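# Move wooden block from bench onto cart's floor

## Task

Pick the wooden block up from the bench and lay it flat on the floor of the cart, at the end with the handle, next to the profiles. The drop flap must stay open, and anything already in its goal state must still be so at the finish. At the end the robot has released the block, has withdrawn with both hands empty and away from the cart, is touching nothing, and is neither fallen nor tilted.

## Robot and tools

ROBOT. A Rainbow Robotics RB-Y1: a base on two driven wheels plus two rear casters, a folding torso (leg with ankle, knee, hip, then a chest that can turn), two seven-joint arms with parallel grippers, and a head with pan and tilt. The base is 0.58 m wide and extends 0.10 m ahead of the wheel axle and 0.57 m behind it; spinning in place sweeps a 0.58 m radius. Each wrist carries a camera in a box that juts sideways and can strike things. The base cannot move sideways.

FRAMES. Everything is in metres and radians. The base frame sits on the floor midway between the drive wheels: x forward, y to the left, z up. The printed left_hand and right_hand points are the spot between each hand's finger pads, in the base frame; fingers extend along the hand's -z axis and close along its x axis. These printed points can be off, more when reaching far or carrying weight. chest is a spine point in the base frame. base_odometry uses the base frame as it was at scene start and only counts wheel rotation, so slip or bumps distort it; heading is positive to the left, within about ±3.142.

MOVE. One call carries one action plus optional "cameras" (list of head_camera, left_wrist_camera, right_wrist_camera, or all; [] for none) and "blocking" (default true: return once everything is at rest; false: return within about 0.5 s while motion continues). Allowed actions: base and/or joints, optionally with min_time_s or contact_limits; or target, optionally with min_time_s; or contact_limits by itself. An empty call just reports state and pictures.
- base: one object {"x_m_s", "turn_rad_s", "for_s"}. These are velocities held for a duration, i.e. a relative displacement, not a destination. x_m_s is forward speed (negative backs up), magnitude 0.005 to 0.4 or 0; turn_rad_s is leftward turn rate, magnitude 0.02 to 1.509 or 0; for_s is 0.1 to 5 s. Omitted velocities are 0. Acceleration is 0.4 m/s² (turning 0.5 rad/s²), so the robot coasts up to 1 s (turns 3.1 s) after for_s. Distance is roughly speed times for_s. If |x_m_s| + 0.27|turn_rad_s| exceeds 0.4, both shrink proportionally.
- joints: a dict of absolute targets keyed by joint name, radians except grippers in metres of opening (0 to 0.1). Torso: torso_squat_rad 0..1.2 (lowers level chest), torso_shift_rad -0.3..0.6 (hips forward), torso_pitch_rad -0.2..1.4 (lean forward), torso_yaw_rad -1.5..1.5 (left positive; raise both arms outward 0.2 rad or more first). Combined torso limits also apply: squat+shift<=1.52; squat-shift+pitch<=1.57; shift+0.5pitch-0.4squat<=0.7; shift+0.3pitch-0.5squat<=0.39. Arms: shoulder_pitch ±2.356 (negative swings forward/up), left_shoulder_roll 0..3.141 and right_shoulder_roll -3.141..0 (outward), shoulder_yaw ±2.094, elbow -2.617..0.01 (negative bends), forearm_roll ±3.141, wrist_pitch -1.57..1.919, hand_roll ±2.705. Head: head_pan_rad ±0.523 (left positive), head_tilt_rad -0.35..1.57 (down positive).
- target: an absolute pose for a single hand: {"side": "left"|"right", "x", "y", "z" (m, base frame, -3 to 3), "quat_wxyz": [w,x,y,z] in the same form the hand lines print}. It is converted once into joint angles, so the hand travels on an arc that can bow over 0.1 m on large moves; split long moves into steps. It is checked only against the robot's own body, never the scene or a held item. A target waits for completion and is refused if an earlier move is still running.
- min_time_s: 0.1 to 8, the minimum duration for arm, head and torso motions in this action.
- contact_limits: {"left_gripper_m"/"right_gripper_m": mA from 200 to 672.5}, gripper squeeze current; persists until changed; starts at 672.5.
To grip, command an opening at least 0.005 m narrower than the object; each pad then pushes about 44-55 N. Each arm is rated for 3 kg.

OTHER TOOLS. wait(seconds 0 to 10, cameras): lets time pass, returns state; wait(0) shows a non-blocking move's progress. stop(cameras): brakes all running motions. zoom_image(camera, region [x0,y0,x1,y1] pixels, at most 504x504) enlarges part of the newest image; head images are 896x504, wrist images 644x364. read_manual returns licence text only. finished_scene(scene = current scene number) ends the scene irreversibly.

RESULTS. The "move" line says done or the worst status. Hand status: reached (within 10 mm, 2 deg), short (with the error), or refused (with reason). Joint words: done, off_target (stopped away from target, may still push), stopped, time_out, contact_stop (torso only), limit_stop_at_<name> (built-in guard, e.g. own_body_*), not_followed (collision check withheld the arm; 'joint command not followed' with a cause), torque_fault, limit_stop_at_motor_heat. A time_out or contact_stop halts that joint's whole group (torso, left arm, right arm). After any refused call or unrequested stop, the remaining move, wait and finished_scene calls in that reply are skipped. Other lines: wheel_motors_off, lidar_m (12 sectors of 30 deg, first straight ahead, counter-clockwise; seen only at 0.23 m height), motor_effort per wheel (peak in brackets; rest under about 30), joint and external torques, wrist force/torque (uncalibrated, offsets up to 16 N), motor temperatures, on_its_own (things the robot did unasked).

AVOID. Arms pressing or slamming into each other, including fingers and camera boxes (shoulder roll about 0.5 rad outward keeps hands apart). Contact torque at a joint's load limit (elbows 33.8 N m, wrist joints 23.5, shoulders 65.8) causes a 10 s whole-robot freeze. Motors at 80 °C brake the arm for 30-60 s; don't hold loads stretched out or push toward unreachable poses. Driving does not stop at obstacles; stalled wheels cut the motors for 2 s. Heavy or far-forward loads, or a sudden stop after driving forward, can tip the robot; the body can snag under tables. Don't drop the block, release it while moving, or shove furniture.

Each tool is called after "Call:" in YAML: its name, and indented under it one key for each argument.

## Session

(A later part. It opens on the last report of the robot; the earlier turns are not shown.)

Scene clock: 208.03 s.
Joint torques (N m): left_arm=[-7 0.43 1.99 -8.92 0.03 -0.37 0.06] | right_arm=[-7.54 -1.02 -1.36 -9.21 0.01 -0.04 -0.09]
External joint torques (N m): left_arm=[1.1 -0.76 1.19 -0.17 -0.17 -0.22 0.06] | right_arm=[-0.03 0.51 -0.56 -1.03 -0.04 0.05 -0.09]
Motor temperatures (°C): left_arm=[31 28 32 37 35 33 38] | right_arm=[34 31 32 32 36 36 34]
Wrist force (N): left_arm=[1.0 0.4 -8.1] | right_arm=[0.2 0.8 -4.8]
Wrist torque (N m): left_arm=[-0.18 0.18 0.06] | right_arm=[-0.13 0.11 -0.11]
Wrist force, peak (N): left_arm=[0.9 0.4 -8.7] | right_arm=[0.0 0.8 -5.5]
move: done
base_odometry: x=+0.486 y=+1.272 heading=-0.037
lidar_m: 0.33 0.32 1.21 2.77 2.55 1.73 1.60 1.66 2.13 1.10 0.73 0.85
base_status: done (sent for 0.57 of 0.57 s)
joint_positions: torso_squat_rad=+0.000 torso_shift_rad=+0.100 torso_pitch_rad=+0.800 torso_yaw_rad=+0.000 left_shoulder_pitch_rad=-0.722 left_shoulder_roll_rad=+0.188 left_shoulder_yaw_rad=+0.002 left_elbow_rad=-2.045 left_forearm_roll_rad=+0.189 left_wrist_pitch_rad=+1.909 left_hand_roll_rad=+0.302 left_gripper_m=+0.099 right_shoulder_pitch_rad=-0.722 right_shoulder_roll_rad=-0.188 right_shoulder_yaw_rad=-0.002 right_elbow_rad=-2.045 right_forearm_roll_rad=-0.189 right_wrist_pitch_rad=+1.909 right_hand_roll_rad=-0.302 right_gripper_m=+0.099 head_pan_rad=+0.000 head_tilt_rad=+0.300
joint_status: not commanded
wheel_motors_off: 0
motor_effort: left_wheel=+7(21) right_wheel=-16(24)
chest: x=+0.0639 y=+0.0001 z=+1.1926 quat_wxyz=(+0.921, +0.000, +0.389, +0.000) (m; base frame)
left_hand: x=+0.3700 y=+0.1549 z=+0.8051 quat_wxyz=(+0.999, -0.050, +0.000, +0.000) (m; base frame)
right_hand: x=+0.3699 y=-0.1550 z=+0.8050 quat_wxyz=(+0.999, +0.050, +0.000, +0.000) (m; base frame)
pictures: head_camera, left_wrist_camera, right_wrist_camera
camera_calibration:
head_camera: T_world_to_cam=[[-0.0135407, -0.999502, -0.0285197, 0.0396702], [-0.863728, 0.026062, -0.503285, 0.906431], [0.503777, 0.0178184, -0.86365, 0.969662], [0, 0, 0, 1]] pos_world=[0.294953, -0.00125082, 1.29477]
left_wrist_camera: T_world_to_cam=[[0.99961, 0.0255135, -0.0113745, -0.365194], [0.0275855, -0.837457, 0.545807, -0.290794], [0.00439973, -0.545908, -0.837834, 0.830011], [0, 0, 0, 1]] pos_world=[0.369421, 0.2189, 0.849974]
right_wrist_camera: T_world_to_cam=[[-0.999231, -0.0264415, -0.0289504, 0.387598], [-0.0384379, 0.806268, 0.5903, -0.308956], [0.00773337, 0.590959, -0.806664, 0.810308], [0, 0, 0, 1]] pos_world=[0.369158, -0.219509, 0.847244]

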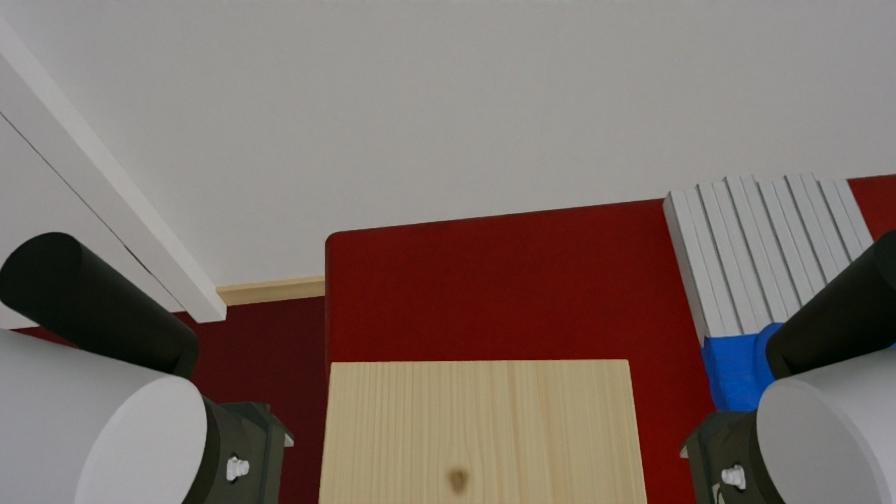

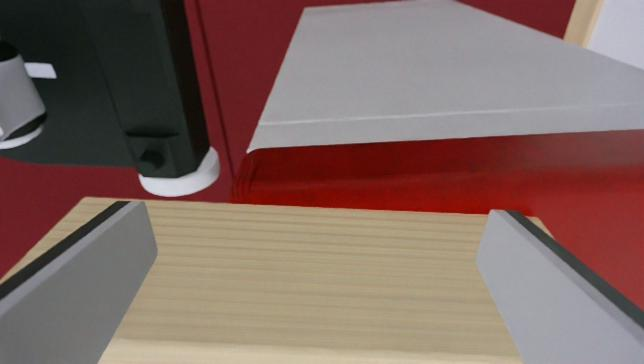

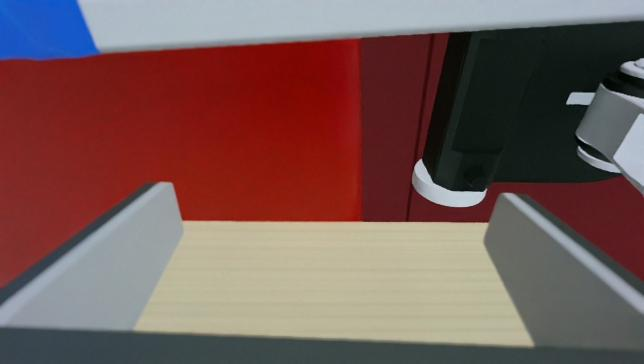

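Call:
move:
  joints: {"left_shoulder_pitch_rad": -0.697, "left_shoulder_roll_rad": 0.174, "left_shoulder_yaw_rad": -0.003, "left_elbow_rad": -1.899, "left_forearm_roll_rad": 0.164, "left_wrist_pitch_rad": 1.742, "left_hand_roll_rad": 0.267, "right_shoulder_pitch_rad": -0.697, "right_shoulder_roll_rad": -0.174, "right_shoulder_yaw_rad": 0.003, "right_elbow_rad": -1.899, "right_forearm_roll_rad": -0.164, "right_wrist_pitch_rad": 1.742, "right_hand_roll_rad": -0.267}
  min_time_s: 0.8
  cameras: []

Call:
move:
  joints: {"left_shoulder_pitch_rad": -0.726, "left_shoulder_roll_rad": 0.124, "left_shoulder_yaw_rad": -0.069, "left_elbow_rad": -1.875, "left_forearm_roll_rad": 0.107, "left_wrist_pitch_rad": 1.742, "left_hand_roll_rad": 0.32, "right_shoulder_pitch_rad": -0.726, "right_shoulder_roll_rad": -0.124, "right_shoulder_yaw_rad": 0.069, "right_elbow_rad": -1.875, "right_forearm_roll_rad": -0.107, "right_wrist_pitch_rad": 1.742, "right_hand_roll_rad": -0.32}
  min_time_s: 1.0

Scene clock: 212.20 s.
Joint torques (N m): left_arm=[-6.74 -0.34 0.49 -8.17 -0.11 -0.48 -0.24] | right_arm=[-5.98 0.04 0.59 -8.9 0.15 -0.08 0.19]
External joint torques (N m): left_arm=[1.14 -1.37 -0.2 0.79 -0.31 -0.34 -0.23] | right_arm=[1.27 1.41 1.28 -0.54 0.09 0.01 0.19]
Motor temperatures (°C): left_arm=[31 28 32 37 35 33 38] | right_arm=[34 31 32 31 36 36 34]
Wrist force (N): left_arm=[1.0 0.8 -7.6] | right_arm=[0.6 0.7 -4.8]
Wrist torque (N m): left_arm=[-0.20 0.16 0.08] | right_arm=[-0.12 0.19 -0.11]
Wrist force, peak (N): left_arm=[1.4 0.9 -8.6] | right_arm=[0.0 1.1 -5.7]
move: done
base_odometry: x=+0.486 y=+1.272 heading=-0.037
lidar_m: 0.33 0.33 1.22 2.76 2.55 1.73 1.61 1.65 2.14 1.10 0.73 0.85
base_status: not commanded
joint_positions: torso_squat_rad=+0.000 torso_shift_rad=+0.100 torso_pitch_rad=+0.800 torso_yaw_rad=+0.000 left_shoulder_pitch_rad=-0.697 left_shoulder_roll_rad=+0.174 left_shoulder_yaw_rad=-0.003 left_elbow_rad=-1.899 left_forearm_roll_rad=+0.164 left_wrist_pitch_rad=+1.742 left_hand_roll_rad=+0.267 left_gripper_m=+0.099 right_shoulder_pitch_rad=-0.697 right_shoulder_roll_rad=-0.174 right_shoulder_yaw_rad=+0.003 right_elbow_rad=-1.899 right_forearm_roll_rad=-0.164 right_wrist_pitch_rad=+1.742 right_hand_roll_rad=-0.267 right_gripper_m=+0.099 head_pan_rad=+0.000 head_tilt_rad=+0.300
joint_status: all done
wheel_motors_off: 0
motor_effort: left_wheel=+8(8) right_wheel=-15(18)
chest: x=+0.0639 y=+0.0001 z=+1.1926 quat_wxyz=(+0.921, +0.000, +0.389, +0.000) (m; base frame)
left_hand: x=+0.3706 y=+0.1557 z=+0.7617 quat_wxyz=(+0.999, -0.049, -0.001, +0.001) (m; base frame)
right_hand: x=+0.3707 y=-0.1556 z=+0.7617 quat_wxyz=(+0.999, +0.049, -0.001, -0.001) (m; base frame)
pictures: none
No camera images: "cameras" was empty.

Scene clock: 213.50 s.
Joint torques (N m): left_arm=[-17.8 -25.2 -14.77 -10.89 11.58 -6.68 3.66] | right_arm=[-19.14 28.8 15.49 -10.53 -11.97 -5.3 -2.42]
External joint torques (N m): left_arm=[-9.45 -24.88 -14.93 -1.91 11.39 -6.54 3.66] | right_arm=[-11.4 28.86 15.69 -2.16 -12.05 -5.22 -2.43]
Motor temperatures (°C): left_arm=[31 28 32 37 35 33 38] | right_arm=[34 31 32 31 36 36 34]
Wrist force (N): left_arm=[-5.6 63.7 7.6] | right_arm=[-4.4 -68.1 10.4]
Wrist torque (N m): left_arm=[-1.54 0.87 -3.62] | right_arm=[2.44 0.35 2.61]
Wrist force, peak (N): left_arm=[-5.7 65.9 7.1] | right_arm=[-4.2 -70.1 11.9]
move: done
base_odometry: x=+0.486 y=+1.272 heading=-0.037
lidar_m: 0.33 0.33 1.21 2.77 2.54 1.73 1.62 1.66 2.14 1.11 0.73 0.85
base_status: not commanded
joint_positions: torso_squat_rad=+0.000 torso_shift_rad=+0.100 torso_pitch_rad=+0.799 torso_yaw_rad=+0.000 left_shoulder_pitch_rad=-0.723 left_shoulder_roll_rad=+0.130 left_shoulder_yaw_rad=-0.065 left_elbow_rad=-1.875 left_forearm_roll_rad=+0.104 left_wrist_pitch_rad=+1.744 left_hand_roll_rad=+0.319 left_gripper_m=+0.099 right_shoulder_pitch_rad=-0.723 right_shoulder_roll_rad=-0.131 right_shoulder_yaw_rad=+0.065 right_elbow_rad=-1.875 right_forearm_roll_rad=-0.104 right_wrist_pitch_rad=+1.743 right_hand_roll_rad=-0.319 right_gripper_m=+0.099 head_pan_rad=+0.000 head_tilt_rad=+0.300
joint_status: all done
wheel_motors_off: 0
motor_effort: left_wheel=+7(8) right_wheel=-15(18)
chest: x=+0.0635 y=+0.0001 z=+1.1927 quat_wxyz=(+0.921, +0.000, +0.389, +0.000) (m; base frame)
left_hand: x=+0.3694 y=+0.1276 z=+0.7613 quat_wxyz=(+0.999, -0.045, +0.001, +0.001) (m; base frame)
right_hand: x=+0.3694 y=-0.1281 z=+0.7612 quat_wxyz=(+0.999, +0.044, +0.001, -0.002) (m; base frame)
pictures: head_camera, left_wrist_camera, right_wrist_camera
camera_calibration:
head_camera: T_world_to_cam=[[-0.0135205, -0.999502, -0.0285262, 0.0396758], [-0.863434, 0.0260583, -0.503788, 0.906801], [0.504281, 0.017819, -0.863356, 0.969591], [0, 0, 0, 1]] pos_world=[0.294553, -0.00125083, 1.29507]
left_wrist_camera: T_world_to_cam=[[0.999505, 0.0285919, -0.0131587, -0.363386], [0.0311847, -0.84299, 0.537025, -0.283737], [0.00426192, -0.537169, -0.843464, 0.781504], [0, 0, 0, 1]] pos_world=[0.368724, 0.191003, 0.806763]
right_wrist_camera: T_world_to_cam=[[-0.999363, -0.0232023, -0.0271171, 0.385662], [-0.034645, 0.813126, 0.581055, -0.298251], [0.00856779, 0.581625, -0.813412, 0.762711], [0, 0, 0, 1]] pos_world=[0.368549, -0.192147, 0.804157]

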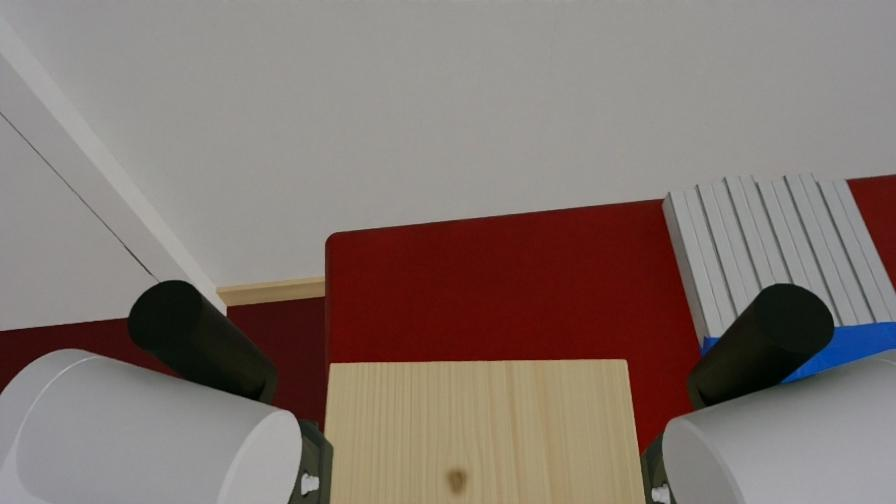

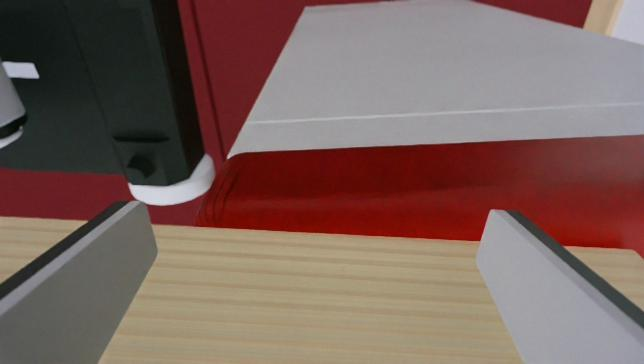

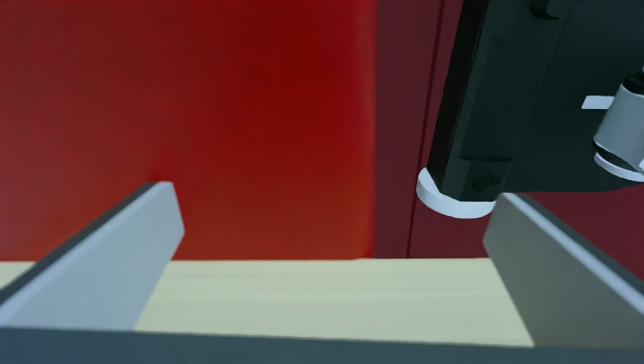

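Call:
move:
  joints: {"left_shoulder_pitch_rad": -0.748, "left_shoulder_roll_rad": 0.125, "left_shoulder_yaw_rad": -0.064, "left_elbow_rad": -2.001, "left_forearm_roll_rad": 0.113, "left_wrist_pitch_rad": 1.888, "left_hand_roll_rad": 0.338, "right_shoulder_pitch_rad": -0.748, "right_shoulder_roll_rad": -0.125, "right_shoulder_yaw_rad": 0.064, "right_elbow_rad": -2.001, "right_forearm_roll_rad": -0.113, "right_wrist_pitch_rad": 1.888, "right_hand_roll_rad": -0.338}
  min_time_s: 1.2

Scene clock: 217.17 s.
Joint torques (N m): left_arm=[-20.32 -27.17 -14.63 -14.62 12.83 -5.69 4.14] | right_arm=[-21.39 28.51 12.97 -14.31 -12.53 -3.77 -2.74]
External joint torques (N m): left_arm=[-11.78 -26.9 -14.82 -5.81 12.65 -5.55 4.14] | right_arm=[-13.43 28.61 13.17 -6.08 -12.6 -3.69 -2.74]
Motor temperatures (°C): left_arm=[31 29 32 37 36 33 38] | right_arm=[34 31 32 32 37 37 34]
Wrist force (N): left_arm=[-0.4 70.4 -9.6] | right_arm=[4.0 -69.3 -7.9]
Wrist torque (N m): left_arm=[-1.44 0.11 -3.92] | right_arm=[1.98 0.21 2.56]
Wrist force, peak (N): left_arm=[-0.9 72.5 -9.9] | right_arm=[4.5 -71.6 -8.0]
move: done
base_odometry: x=+0.486 y=+1.272 heading=-0.037
lidar_m: 0.33 0.33 1.21 2.77 2.54 1.72 1.61 1.65 2.14 1.10 0.72 0.86
base_status: not commanded
joint_positions: torso_squat_rad=+0.000 torso_shift_rad=+0.100 torso_pitch_rad=+0.800 torso_yaw_rad=+0.000 left_shoulder_pitch_rad=-0.745 left_shoulder_roll_rad=+0.132 left_shoulder_yaw_rad=-0.060 left_elbow_rad=-2.000 left_forearm_roll_rad=+0.110 left_wrist_pitch_rad=+1.889 left_hand_roll_rad=+0.337 left_gripper_m=+0.099 right_shoulder_pitch_rad=-0.745 right_shoulder_roll_rad=-0.132 right_shoulder_yaw_rad=+0.060 right_elbow_rad=-2.000 right_forearm_roll_rad=-0.110 right_wrist_pitch_rad=+1.889 right_hand_roll_rad=-0.337 right_gripper_m=+0.099 head_pan_rad=+0.000 head_tilt_rad=+0.300
joint_status: all done
wheel_motors_off: 0
motor_effort: left_wheel=+8(9) right_wheel=-16(18)
chest: x=+0.0640 y=+0.0001 z=+1.1925 quat_wxyz=(+0.921, +0.000, +0.390, +0.000) (m; base frame)
left_hand: x=+0.3696 y=+0.1279 z=+0.7980 quat_wxyz=(+0.999, -0.044, +0.002, +0.002) (m; base frame)
right_hand: x=+0.3696 y=-0.1279 z=+0.7980 quat_wxyz=(+0.999, +0.044, +0.001, -0.002) (m; base frame)
pictures: head_camera, left_wrist_camera, right_wrist_camera
camera_calibration:
head_camera: T_world_to_cam=[[-0.0135471, -0.999502, -0.0285171, 0.0396673], [-0.86384, 0.0260622, -0.503091, 0.90625], [0.503584, 0.0178188, -0.863763, 0.969728], [0, 0, 0, 1]] pos_world=[0.295053, -0.00125082, 1.29467]
left_wrist_camera: T_world_to_cam=[[0.999442, 0.0301229, -0.0144617, -0.362181], [0.0331814, -0.843663, 0.535846, -0.302917], [0.00394042, -0.536027, -0.844192, 0.813302], [0, 0, 0, 1]] pos_world=[0.368825, 0.191302, 0.843662]
right_wrist_camera: T_world_to_cam=[[-0.99942, -0.0223899, -0.0256712, 0.385719], [-0.0331389, 0.813479, 0.580649, -0.319942], [0.00788237, 0.581163, -0.813749, 0.792978], [0, 0, 0, 1]] pos_world=[0.368642, -0.191947, 0.840962]

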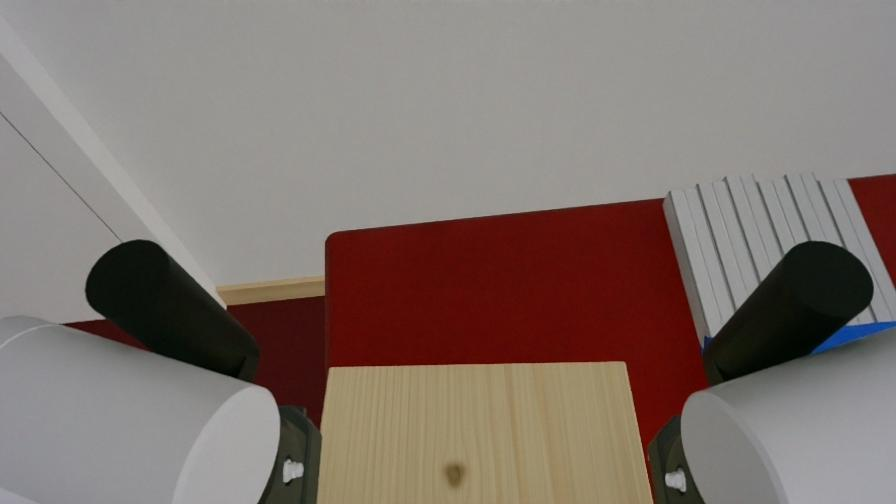

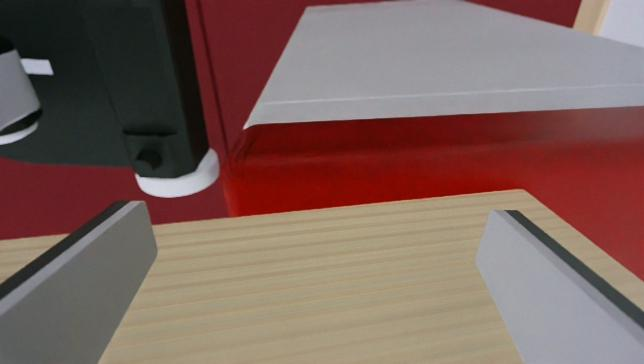

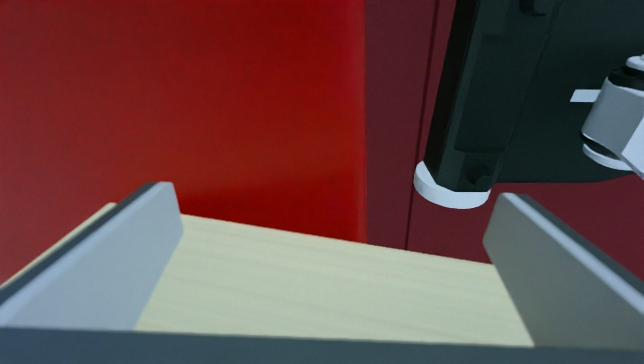

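Call:
move:
  joints: {"torso_pitch_rad": 0.7}

Scene clock: 220.90 s.
Joint torques (N m): left_arm=[-21.45 -26.83 -14.37 -14.58 12.83 -5.89 4.21] | right_arm=[-22.24 28.23 13.22 -14.35 -12.62 -4.2 -2.77]
External joint torques (N m): left_arm=[-11.27 -26.97 -14.87 -5.79 12.72 -5.56 4.22] | right_arm=[-12.64 28.74 13.69 -6.13 -12.74 -3.93 -2.78]
Motor temperatures (°C): left_arm=[31 29 32 37 36 33 38] | right_arm=[35 31 32 32 38 37 34]
Wrist force (N): left_arm=[-1.2 70.0 -10.7] | right_arm=[1.9 -68.6 -8.8]
Wrist torque (N m): left_arm=[-1.46 0.08 -3.85] | right_arm=[1.93 0.08 2.61]
Wrist force, peak (N): left_arm=[-0.5 71.6 -10.1] | right_arm=[4.2 -69.8 -7.4]
move: done
base_odometry: x=+0.486 y=+1.272 heading=-0.037
lidar_m: 0.33 0.32 1.21 2.76 2.54 1.74 1.62 1.66 2.13 1.09 0.73 0.86
base_status: not commanded
joint_positions: torso_squat_rad=+0.000 torso_shift_rad=+0.100 torso_pitch_rad=+0.700 torso_yaw_rad=+0.000 left_shoulder_pitch_rad=-0.745 left_shoulder_roll_rad=+0.132 left_shoulder_yaw_rad=-0.060 left_elbow_rad=-2.000 left_forearm_roll_rad=+0.110 left_wrist_pitch_rad=+1.889 left_hand_roll_rad=+0.337 left_gripper_m=+0.099 right_shoulder_pitch_rad=-0.745 right_shoulder_roll_rad=-0.132 right_shoulder_yaw_rad=+0.060 right_elbow_rad=-2.000 right_forearm_roll_rad=-0.110 right_wrist_pitch_rad=+1.889 right_hand_roll_rad=-0.337 right_gripper_m=+0.099 head_pan_rad=+0.000 head_tilt_rad=+0.300
joint_status: all done
wheel_motors_off: 0
motor_effort: left_wheel=+8(8) right_wheel=-15(18)
chest: x=+0.0414 y=+0.0001 z=+1.2136 quat_wxyz=(+0.939, +0.000, +0.343, +0.000) (m; base frame)
left_hand: x=+0.3848 y=+0.1279 z=+0.8515 quat_wxyz=(+0.998, -0.044, -0.048, +0.000) (m; base frame)
right_hand: x=+0.3848 y=-0.1279 z=+0.8515 quat_wxyz=(+0.998, +0.044, -0.048, +0.000) (m; base frame)
pictures: head_camera, left_wrist_camera, right_wrist_camera
camera_calibration:
head_camera: T_world_to_cam=[[-0.0106388, -0.999501, -0.0297267, 0.0413087], [-0.809375, 0.0260649, -0.586713, 0.996577], [0.587195, 0.0178181, -0.809249, 0.92957], [0, 0, 0, 1]] pos_world=[0.261205, -0.00125081, 1.33819]
left_wrist_camera: T_world_to_cam=[[0.9959, 0.0301161, 0.0852996, -0.460292], [-0.0204396, -0.843652, 0.536502, -0.312026], [0.0881205, -0.536046, -0.839577, 0.822096], [0, 0, 0, 1]] pos_world=[0.379583, 0.191302, 0.896878]
right_wrist_camera: T_world_to_cam=[[-0.991879, -0.0223651, -0.125201, 0.484165], [-0.0908563, 0.813459, 0.574481, -0.323048], [0.0889972, 0.581191, -0.808886, 0.801047], [0, 0, 0, 1]] pos_world=[0.379591, -0.191947, 0.894158]

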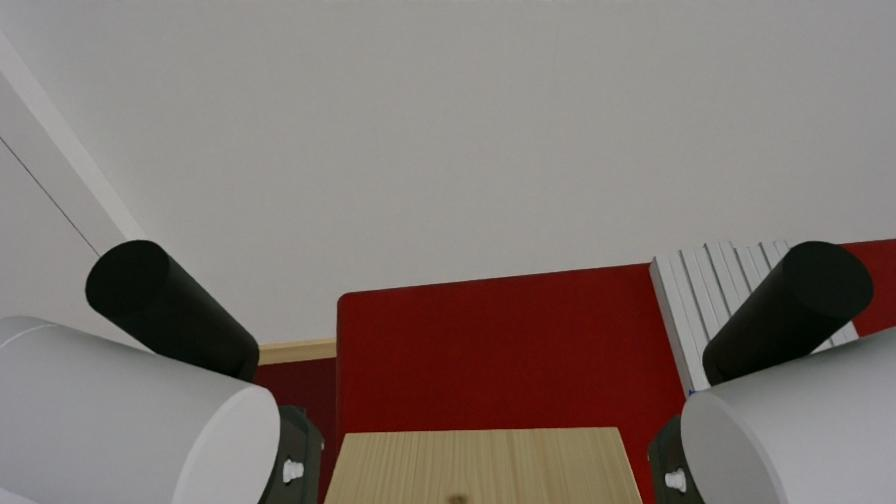

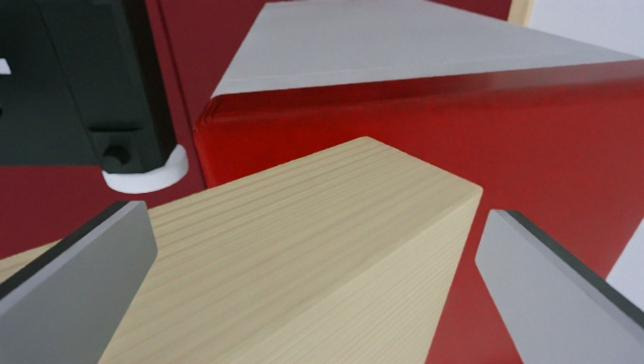

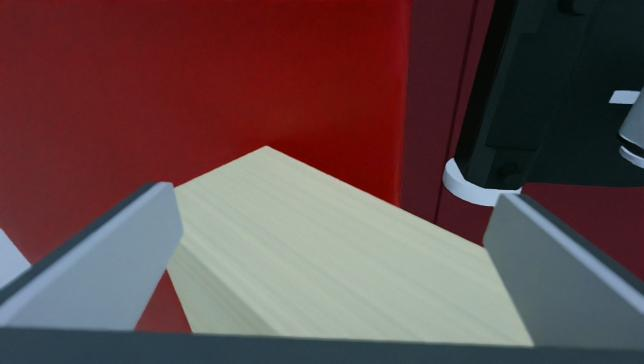

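Call:
move:
  joints: {"torso_pitch_rad": 0.8}
  cameras: []

Call:
move:
  joints: {"left_shoulder_pitch_rad": -0.726, "left_shoulder_roll_rad": 0.124, "left_shoulder_yaw_rad": -0.069, "left_elbow_rad": -1.875, "left_forearm_roll_rad": 0.107, "left_wrist_pitch_rad": 1.742, "left_hand_roll_rad": 0.32, "right_shoulder_pitch_rad": -0.726, "right_shoulder_roll_rad": -0.124, "right_shoulder_yaw_rad": 0.069, "right_elbow_rad": -1.875, "right_forearm_roll_rad": -0.107, "right_wrist_pitch_rad": 1.742, "right_hand_roll_rad": -0.32}
  min_time_s: 1.0
  cameras: ["left_wrist_camera"]

Call:
move:
  joints: {"left_shoulder_pitch_rad": -0.697, "left_shoulder_roll_rad": 0.174, "left_shoulder_yaw_rad": -0.003, "left_elbow_rad": -1.899, "left_forearm_roll_rad": 0.164, "left_wrist_pitch_rad": 1.742, "left_hand_roll_rad": 0.267, "right_shoulder_pitch_rad": -0.697, "right_shoulder_roll_rad": -0.174, "right_shoulder_yaw_rad": 0.003, "right_elbow_rad": -1.899, "right_forearm_roll_rad": -0.164, "right_wrist_pitch_rad": 1.742, "right_hand_roll_rad": -0.267}
  min_time_s: 1.0

Scene clock: 228.53 s.
Joint torques (N m): left_arm=[-20.04 -27.27 -14.93 -13.53 12.62 -6.53 4.14] | right_arm=[-20.74 28.46 13.18 -14 -12.49 -4.24 -2.7]
External joint torques (N m): left_arm=[-11.5 -27 -15.12 -4.71 12.44 -6.39 4.14] | right_arm=[-12.79 28.56 13.39 -5.77 -12.56 -4.15 -2.7]
Motor temperatures (°C): left_arm=[31 29 32 37 37 34 38] | right_arm=[35 32 32 32 40 37 34]
Wrist force (N): left_arm=[-1.3 70.5 -6.4] | right_arm=[2.1 -70.4 -5.4]
Wrist torque (N m): left_arm=[-1.50 0.15 -3.96] | right_arm=[2.12 0.04 2.73]
Wrist force, peak (N): left_arm=[-1.2 71.4 -10.1] | right_arm=[0.4 -71.0 -4.6]
move: done
base_odometry: x=+0.486 y=+1.272 heading=-0.037
lidar_m: 0.33 0.33 1.21 2.76 2.55 1.74 1.61 1.65 2.14 1.09 0.74 0.84
base_status: not commanded
joint_positions: torso_squat_rad=+0.000 torso_shift_rad=+0.100 torso_pitch_rad=+0.800 torso_yaw_rad=+0.000 left_shoulder_pitch_rad=-0.745 left_shoulder_roll_rad=+0.132 left_shoulder_yaw_rad=-0.060 left_elbow_rad=-2.000 left_forearm_roll_rad=+0.110 left_wrist_pitch_rad=+1.890 left_hand_roll_rad=+0.337 left_gripper_m=+0.099 right_shoulder_pitch_rad=-0.745 right_shoulder_roll_rad=-0.132 right_shoulder_yaw_rad=+0.060 right_elbow_rad=-2.000 right_forearm_roll_rad=-0.110 right_wrist_pitch_rad=+1.889 right_hand_roll_rad=-0.337 right_gripper_m=+0.099 head_pan_rad=+0.000 head_tilt_rad=+0.300
joint_status: all done
wheel_motors_off: 0
motor_effort: left_wheel=+8(9) right_wheel=-15(17)
chest: x=+0.0640 y=+0.0001 z=+1.1925 quat_wxyz=(+0.921, +0.000, +0.390, +0.000) (m; base frame)
left_hand: x=+0.3696 y=+0.1279 z=+0.7981 quat_wxyz=(+0.999, -0.044, +0.002, +0.002) (m; base frame)
right_hand: x=+0.3696 y=-0.1279 z=+0.7980 quat_wxyz=(+0.999, +0.044, +0.001, -0.002) (m; base frame)
pictures: none
No camera images: "cameras" was empty.

Scene clock: 229.83 s.
Joint torques (N m): left_arm=[-18.02 -26.9 -15.56 -11.41 11.77 -7.78 3.52] | right_arm=[-16.86 29.33 15.7 -11.4 -11.43 -5.47 -2.42]
External joint torques (N m): left_arm=[-9.67 -26.58 -15.73 -2.43 11.58 -7.64 3.52] | right_arm=[-9.1 29.39 15.89 -3.02 -11.51 -5.38 -2.42]
Motor temperatures (°C): left_arm=[31 29 32 37 37 34 38] | right_arm=[35 32 32 32 40 37 34]
Wrist force (N): left_arm=[-9.0 65.1 11.6] | right_arm=[-4.6 -63.3 9.6]
Wrist torque (N m): left_arm=[-1.73 0.99 -3.70] | right_arm=[2.25 0.50 2.67]
Wrist force, peak (N): left_arm=[-2.3 73.0 -6.5] | right_arm=[2.3 -71.5 -4.8]
move: done
base_odometry: x=+0.486 y=+1.272 heading=-0.037
lidar_m: 0.34 0.33 1.21 2.78 2.55 1.74 1.61 1.67 2.14 1.09 0.73 0.84
base_status: not commanded
joint_positions: torso_squat_rad=+0.000 torso_shift_rad=+0.100 torso_pitch_rad=+0.799 torso_yaw_rad=+0.000 left_shoulder_pitch_rad=-0.723 left_shoulder_roll_rad=+0.130 left_shoulder_yaw_rad=-0.065 left_elbow_rad=-1.874 left_forearm_roll_rad=+0.104 left_wrist_pitch_rad=+1.744 left_hand_roll_rad=+0.319 left_gripper_m=+0.099 right_shoulder_pitch_rad=-0.724 right_shoulder_roll_rad=-0.131 right_shoulder_yaw_rad=+0.065 right_elbow_rad=-1.874 right_forearm_roll_rad=-0.104 right_wrist_pitch_rad=+1.743 right_hand_roll_rad=-0.319 right_gripper_m=+0.099 head_pan_rad=+0.000 head_tilt_rad=+0.300
joint_status: all done
wheel_motors_off: 0
motor_effort: left_wheel=+9(10) right_wheel=-14(18)
chest: x=+0.0634 y=+0.0001 z=+1.1928 quat_wxyz=(+0.921, +0.000, +0.389, +0.000) (m; base frame)
left_hand: x=+0.3693 y=+0.1279 z=+0.7613 quat_wxyz=(+0.999, -0.045, +0.001, +0.002) (m; base frame)
right_hand: x=+0.3696 y=-0.1280 z=+0.7613 quat_wxyz=(+0.999, +0.044, +0.001, -0.002) (m; base frame)
pictures: left_wrist_camera
camera_calibration:
left_wrist_camera: T_world_to_cam=[[0.999492, 0.0289879, -0.013279, -0.363268], [0.0315854, -0.843244, 0.536602, -0.283293], [0.00435749, -0.536749, -0.843731, 0.78185], [0, 0, 0, 1]] pos_world=[0.368624, 0.191303, 0.806862]

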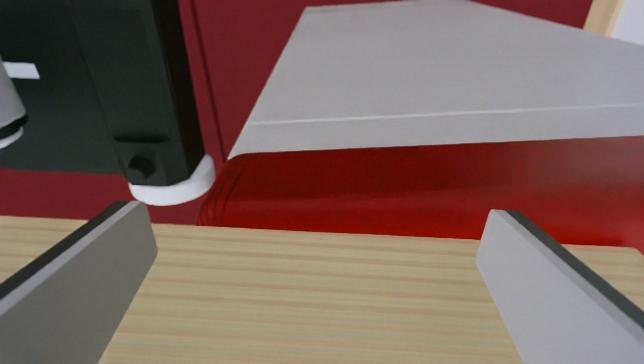

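Scene clock: 231.13 s.
Joint torques (N m): left_arm=[-6.25 0.68 2.31 -9.68 0.44 -0.61 -0.34] | right_arm=[-5.58 -1.98 -2.98 -10 -0.29 -0.3 0.16]
External joint torques (N m): left_arm=[1.63 -0.34 1.62 -0.71 0.24 -0.47 -0.33] | right_arm=[1.69 -0.63 -2.29 -1.63 -0.35 -0.21 0.16]
Motor temperatures (°C): left_arm=[31 29 32 37 37 34 38] | right_arm=[35 32 32 32 40 37 34]
Wrist force (N): left_arm=[-0.6 0.2 -7.9] | right_arm=[-0.2 1.2 -5.5]
Wrist torque (N m): left_arm=[-0.16 -0.01 0.04] | right_arm=[-0.17 0.11 -0.08]
Wrist force, peak (N): left_arm=[-8.8 64.8 12.0] | right_arm=[-4.3 -63.6 9.1]
move: done
base_odometry: x=+0.486 y=+1.272 heading=-0.037
lidar_m: 0.32 0.32 1.22 2.76 2.56 1.73 1.60 1.66 2.12 1.12 0.73 0.82
base_status: not commanded
joint_positions: torso_squat_rad=+0.000 torso_shift_rad=+0.100 torso_pitch_rad=+0.800 torso_yaw_rad=+0.000 left_shoulder_pitch_rad=-0.697 left_shoulder_roll_rad=+0.174 left_shoulder_yaw_rad=-0.003 left_elbow_rad=-1.899 left_forearm_roll_rad=+0.164 left_wrist_pitch_rad=+1.742 left_hand_roll_rad=+0.267 left_gripper_m=+0.099 right_shoulder_pitch_rad=-0.697 right_shoulder_roll_rad=-0.174 right_shoulder_yaw_rad=+0.003 right_elbow_rad=-1.899 right_forearm_roll_rad=-0.164 right_wrist_pitch_rad=+1.742 right_hand_roll_rad=-0.267 right_gripper_m=+0.099 head_pan_rad=+0.000 head_tilt_rad=+0.300
joint_status: all done
wheel_motors_off: 0
motor_effort: left_wheel=+9(10) right_wheel=-14(17)
chest: x=+0.0637 y=+0.0001 z=+1.1926 quat_wxyz=(+0.921, +0.000, +0.389, +0.000) (m; base frame)
left_hand: x=+0.3705 y=+0.1554 z=+0.7618 quat_wxyz=(+0.999, -0.049, -0.001, +0.000) (m; base frame)
right_hand: x=+0.3705 y=-0.1552 z=+0.7618 quat_wxyz=(+0.999, +0.049, -0.001, +0.000) (m; base frame)
pictures: head_camera, left_wrist_camera, right_wrist_camera
camera_calibration:
head_camera: T_world_to_cam=[[-0.0135305, -0.999501, -0.0285257, 0.039675], [-0.863547, 0.0260626, -0.503595, 0.906656], [0.504088, 0.0178194, -0.863469, 0.969521], [0, 0, 0, 1]] pos_world=[0.294753, -0.00125082, 1.29487]
left_wrist_camera: T_world_to_cam=[[0.99959, 0.0267028, -0.0102885, -0.367225], [0.0280025, -0.838677, 0.543908, -0.265327], [0.00589514, -0.543974, -0.839081, 0.794005], [0, 0, 0, 1]] pos_world=[0.369823, 0.2192, 0.806771]
right_wrist_camera: T_world_to_cam=[[-0.999222, -0.0255473, -0.0300556, 0.387933], [-0.0383501, 0.80753, 0.588578, -0.281778], [0.00923422, 0.589272, -0.807882, 0.775651], [0, 0, 0, 1]] pos_world=[0.369662, -0.219615, 0.804142]

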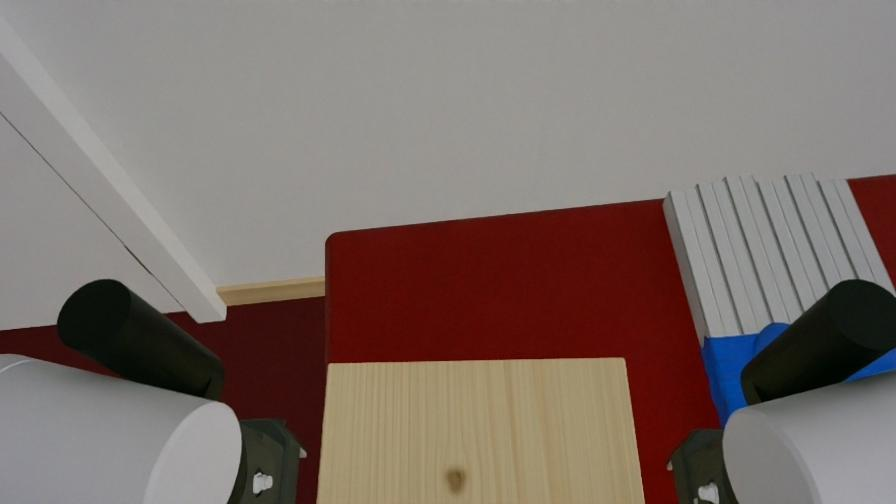

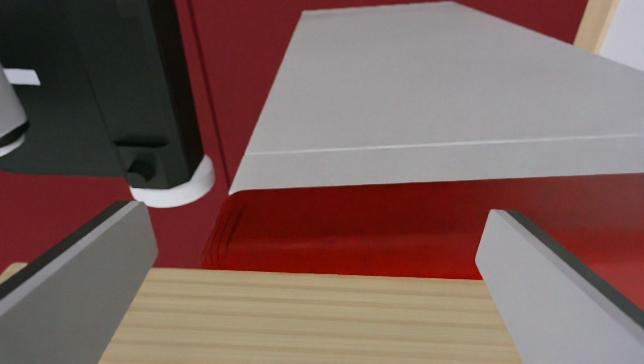

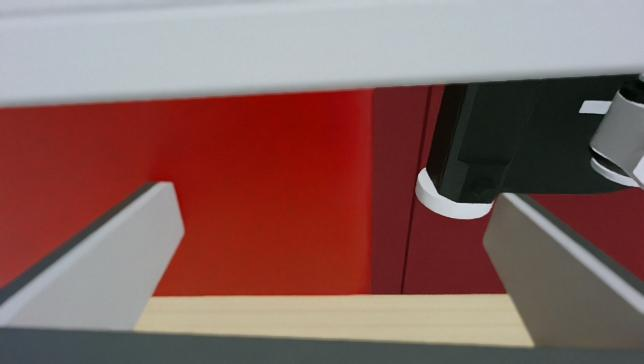

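Call:
move:
  base: {"x_m_s": -0.02, "for_s": 0.4}
  joints: {"left_gripper_m": 0.0, "right_gripper_m": 0.0}
  cameras: []

Call:
move:
  joints: {"left_shoulder_pitch_rad": -0.726, "left_shoulder_roll_rad": 0.124, "left_shoulder_yaw_rad": -0.069, "left_elbow_rad": -1.875, "left_forearm_roll_rad": 0.107, "left_wrist_pitch_rad": 1.742, "left_hand_roll_rad": 0.32, "right_shoulder_pitch_rad": -0.726, "right_shoulder_roll_rad": -0.124, "right_shoulder_yaw_rad": 0.069, "right_elbow_rad": -1.875, "right_forearm_roll_rad": -0.107, "right_wrist_pitch_rad": 1.742, "right_hand_roll_rad": -0.32}
  min_time_s: 1.0
  cameras: []

Call:
move:
  joints: {"left_shoulder_pitch_rad": -0.748, "left_shoulder_roll_rad": 0.125, "left_shoulder_yaw_rad": -0.064, "left_elbow_rad": -2.001, "left_forearm_roll_rad": 0.113, "left_wrist_pitch_rad": 1.888, "left_hand_roll_rad": 0.338, "right_shoulder_pitch_rad": -0.748, "right_shoulder_roll_rad": -0.125, "right_shoulder_yaw_rad": 0.064, "right_elbow_rad": -2.001, "right_forearm_roll_rad": -0.113, "right_wrist_pitch_rad": 1.888, "right_hand_roll_rad": -0.338}
  min_time_s: 1.2

Scene clock: 237.33 s.
Joint torques (N m): left_arm=[-6.71 0.87 2.24 -9.42 0.46 -0.57 -0.29] | right_arm=[-6.41 -1.62 -2.35 -9.46 -0.23 -0.24 0.29]
External joint torques (N m): left_arm=[1.16 -0.15 1.55 -0.46 0.26 -0.42 -0.29] | right_arm=[0.85 -0.27 -1.67 -1.1 -0.29 -0.15 0.29]
Motor temperatures (°C): left_arm=[31 29 32 37 37 33 38] | right_arm=[35 31 32 32 39 37 34]
Wrist force (N): left_arm=[-0.9 0.1 -7.9] | right_arm=[-0.7 0.9 -4.9]
Wrist torque (N m): left_arm=[-0.14 -0.02 0.09] | right_arm=[-0.14 0.00 -0.09]
Wrist force, peak (N): left_arm=[-0.5 -0.2 -8.5] | right_arm=[-0.7 1.0 -5.8]
move: done
base_odometry: x=+0.478 y=+1.272 heading=-0.036
lidar_m: 0.33 0.34 1.23 2.79 2.55 1.72 1.61 1.66 2.12 1.11 0.73 0.86
base_status: done (sent for 0.4 of 0.4 s)
joint_positions: torso_squat_rad=+0.000 torso_shift_rad=+0.100 torso_pitch_rad=+0.800 torso_yaw_rad=+0.000 left_shoulder_pitch_rad=-0.697 left_shoulder_roll_rad=+0.174 left_shoulder_yaw_rad=-0.003 left_elbow_rad=-1.899 left_forearm_roll_rad=+0.164 left_wrist_pitch_rad=+1.742 left_hand_roll_rad=+0.267 left_gripper_m=+0.000 right_shoulder_pitch_rad=-0.697 right_shoulder_roll_rad=-0.174 right_shoulder_yaw_rad=+0.003 right_elbow_rad=-1.899 right_forearm_roll_rad=-0.164 right_wrist_pitch_rad=+1.742 right_hand_roll_rad=-0.267 right_gripper_m=+0.000 head_pan_rad=+0.000 head_tilt_rad=+0.300
joint_status: all done
wheel_motors_off: 0
motor_effort: left_wheel=+5(15) right_wheel=-17(35)
chest: x=+0.0638 y=+0.0001 z=+1.1926 quat_wxyz=(+0.921, +0.000, +0.389, +0.000) (m; base frame)
left_hand: x=+0.3705 y=+0.1554 z=+0.7616 quat_wxyz=(+0.999, -0.049, +0.000, +0.000) (m; base frame)
right_hand: x=+0.3705 y=-0.1552 z=+0.7616 quat_wxyz=(+0.999, +0.049, +0.000, +0.000) (m; base frame)
pictures: none
No camera images: "cameras" was empty.

Scene clock: 238.63 s.
Joint torques (N m): left_arm=[-14.88 -24.66 -18.09 -8.97 12.44 -3.69 0.54] | right_arm=[-21.21 26.38 13.79 -11.21 -10.43 -6.68 -2.42]
External joint torques (N m): left_arm=[-6.51 -24.34 -18.25 0.01 12.26 -3.55 0.54] | right_arm=[-13.48 26.42 13.98 -2.84 -10.5 -6.59 -2.42]
Motor temperatures (°C): left_arm=[31 29 32 37 37 33 38] | right_arm=[35 31 32 32 39 37 34]
Wrist force (N): left_arm=[2.2 59.9 5.5] | right_arm=[-13.2 -63.3 11.6]
Wrist torque (N m): left_arm=[-1.40 0.08 -0.25] | right_arm=[2.35 -0.02 2.39]
Wrist force, peak (N): left_arm=[2.6 61.6 5.9] | right_arm=[-13.9 -65.0 12.3]
move: done
base_odometry: x=+0.478 y=+1.272 heading=-0.036
lidar_m: 0.34 0.34 1.24 2.79 2.53 1.71 1.61 1.65 2.13 1.11 0.74 0.87
base_status: not commanded
joint_positions: torso_squat_rad=+0.000 torso_shift_rad=+0.100 torso_pitch_rad=+0.799 torso_yaw_rad=+0.000 left_shoulder_pitch_rad=-0.724 left_shoulder_roll_rad=+0.130 left_shoulder_yaw_rad=-0.064 left_elbow_rad=-1.875 left_forearm_roll_rad=+0.104 left_wrist_pitch_rad=+1.743 left_hand_roll_rad=+0.320 left_gripper_m=+0.000 right_shoulder_pitch_rad=-0.723 right_shoulder_roll_rad=-0.130 right_shoulder_yaw_rad=+0.065 right_elbow_rad=-1.874 right_forearm_roll_rad=-0.104 right_wrist_pitch_rad=+1.744 right_hand_roll_rad=-0.319 right_gripper_m=+0.000 head_pan_rad=+0.000 head_tilt_rad=+0.300
joint_status: all done
wheel_motors_off: 0
motor_effort: left_wheel=+5(6) right_wheel=-17(17)
chest: x=+0.0635 y=+0.0001 z=+1.1927 quat_wxyz=(+0.921, +0.000, +0.389, +0.000) (m; base frame)
left_hand: x=+0.3701 y=+0.1276 z=+0.7616 quat_wxyz=(+0.999, -0.045, +0.000, +0.002) (m; base frame)
right_hand: x=+0.3690 y=-0.1277 z=+0.7610 quat_wxyz=(+0.999, +0.045, +0.001, -0.002) (m; base frame)
pictures: none
No camera images: "cameras" was empty.

Scene clock: 240.13 s.
Joint torques (N m): left_arm=[-17 -26.45 -18.41 -13.88 14.06 -2.86 0.42] | right_arm=[-25.9 25.53 10.83 -16.48 -10.98 -6.09 -2.8]
External joint torques (N m): left_arm=[-8.45 -26.18 -18.6 -5.06 13.88 -2.71 0.42] | right_arm=[-17.97 25.6 11.02 -8.24 -11.04 -6.01 -2.8]
Motor temperatures (°C): left_arm=[31 29 32 37 37 33 38] | right_arm=[35 31 32 32 39 37 34]
Wrist force (N): left_arm=[12.3 64.5 -11.9] | right_arm=[-10.3 -64.8 -9.0]
Wrist torque (N m): left_arm=[-1.17 0.67 -0.23] | right_arm=[1.85 -0.32 2.60]
Wrist force, peak (N): left_arm=[10.5 67.4 -11.9] | right_arm=[-9.2 -66.6 -8.9]
move: done
base_odometry: x=+0.478 y=+1.272 heading=-0.036
lidar_m: 0.34 0.34 1.22 2.79 2.53 1.72 1.61 1.65 2.13 1.10 0.73 0.86
base_status: not commanded
joint_positions: torso_squat_rad=+0.000 torso_shift_rad=+0.100 torso_pitch_rad=+0.800 torso_yaw_rad=+0.000 left_shoulder_pitch_rad=-0.746 left_shoulder_roll_rad=+0.131 left_shoulder_yaw_rad=-0.059 left_elbow_rad=-2.000 left_forearm_roll_rad=+0.110 left_wrist_pitch_rad=+1.889 left_hand_roll_rad=+0.338 left_gripper_m=+0.000 right_shoulder_pitch_rad=-0.744 right_shoulder_roll_rad=-0.131 right_shoulder_yaw_rad=+0.061 right_elbow_rad=-1.999 right_forearm_roll_rad=-0.110 right_wrist_pitch_rad=+1.890 right_hand_roll_rad=-0.337 right_gripper_m=+0.000 head_pan_rad=+0.000 head_tilt_rad=+0.300
joint_status: all done
wheel_motors_off: 0
motor_effort: left_wheel=+6(6) right_wheel=-16(18)
chest: x=+0.0641 y=+0.0001 z=+1.1925 quat_wxyz=(+0.921, +0.000, +0.390, +0.000) (m; base frame)
left_hand: x=+0.3702 y=+0.1279 z=+0.7982 quat_wxyz=(+0.999, -0.044, +0.001, +0.003) (m; base frame)
right_hand: x=+0.3687 y=-0.1276 z=+0.7975 quat_wxyz=(+0.999, +0.044, +0.003, -0.002) (m; base frame)
pictures: head_camera, left_wrist_camera, right_wrist_camera
camera_calibration:
head_camera: T_world_to_cam=[[-0.0135509, -0.999502, -0.0285137, 0.0396625], [-0.863909, 0.0260614, -0.502974, 0.906155], [0.503466, 0.0178175, -0.863831, 0.969716], [0, 0, 0, 1]] pos_world=[0.295153, -0.00125082, 1.29457]
left_wrist_camera: T_world_to_cam=[[0.999406, 0.0319563, -0.0129266, -0.364314], [0.0339035, -0.843406, 0.536206, -0.303662], [0.00623282, -0.536326, -0.843988, 0.812506], [0, 0, 0, 1]] pos_world=[0.369328, 0.1913, 0.843861]
right_wrist_camera: T_world_to_cam=[[-0.999472, -0.0228505, -0.0230883, 0.382765], [-0.0320164, 0.813117, 0.581219, -0.320968], [0.00549233, 0.581651, -0.81342, 0.793047], [0, 0, 0, 1]] pos_world=[0.367931, -0.191546, 0.84047]

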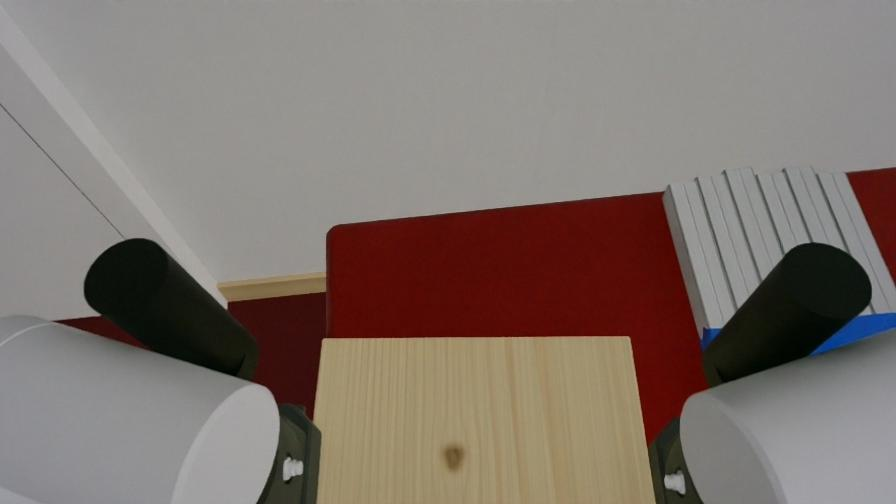

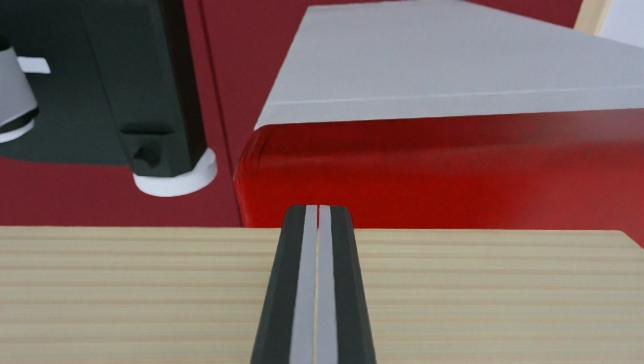

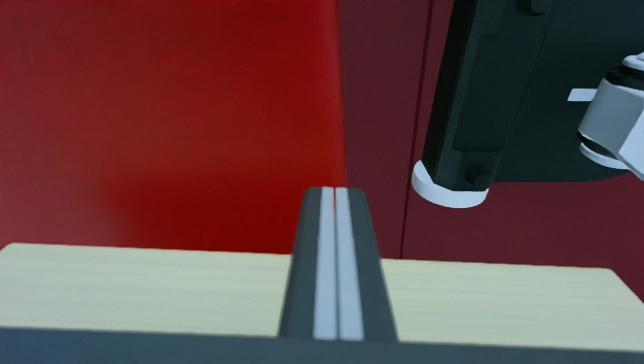

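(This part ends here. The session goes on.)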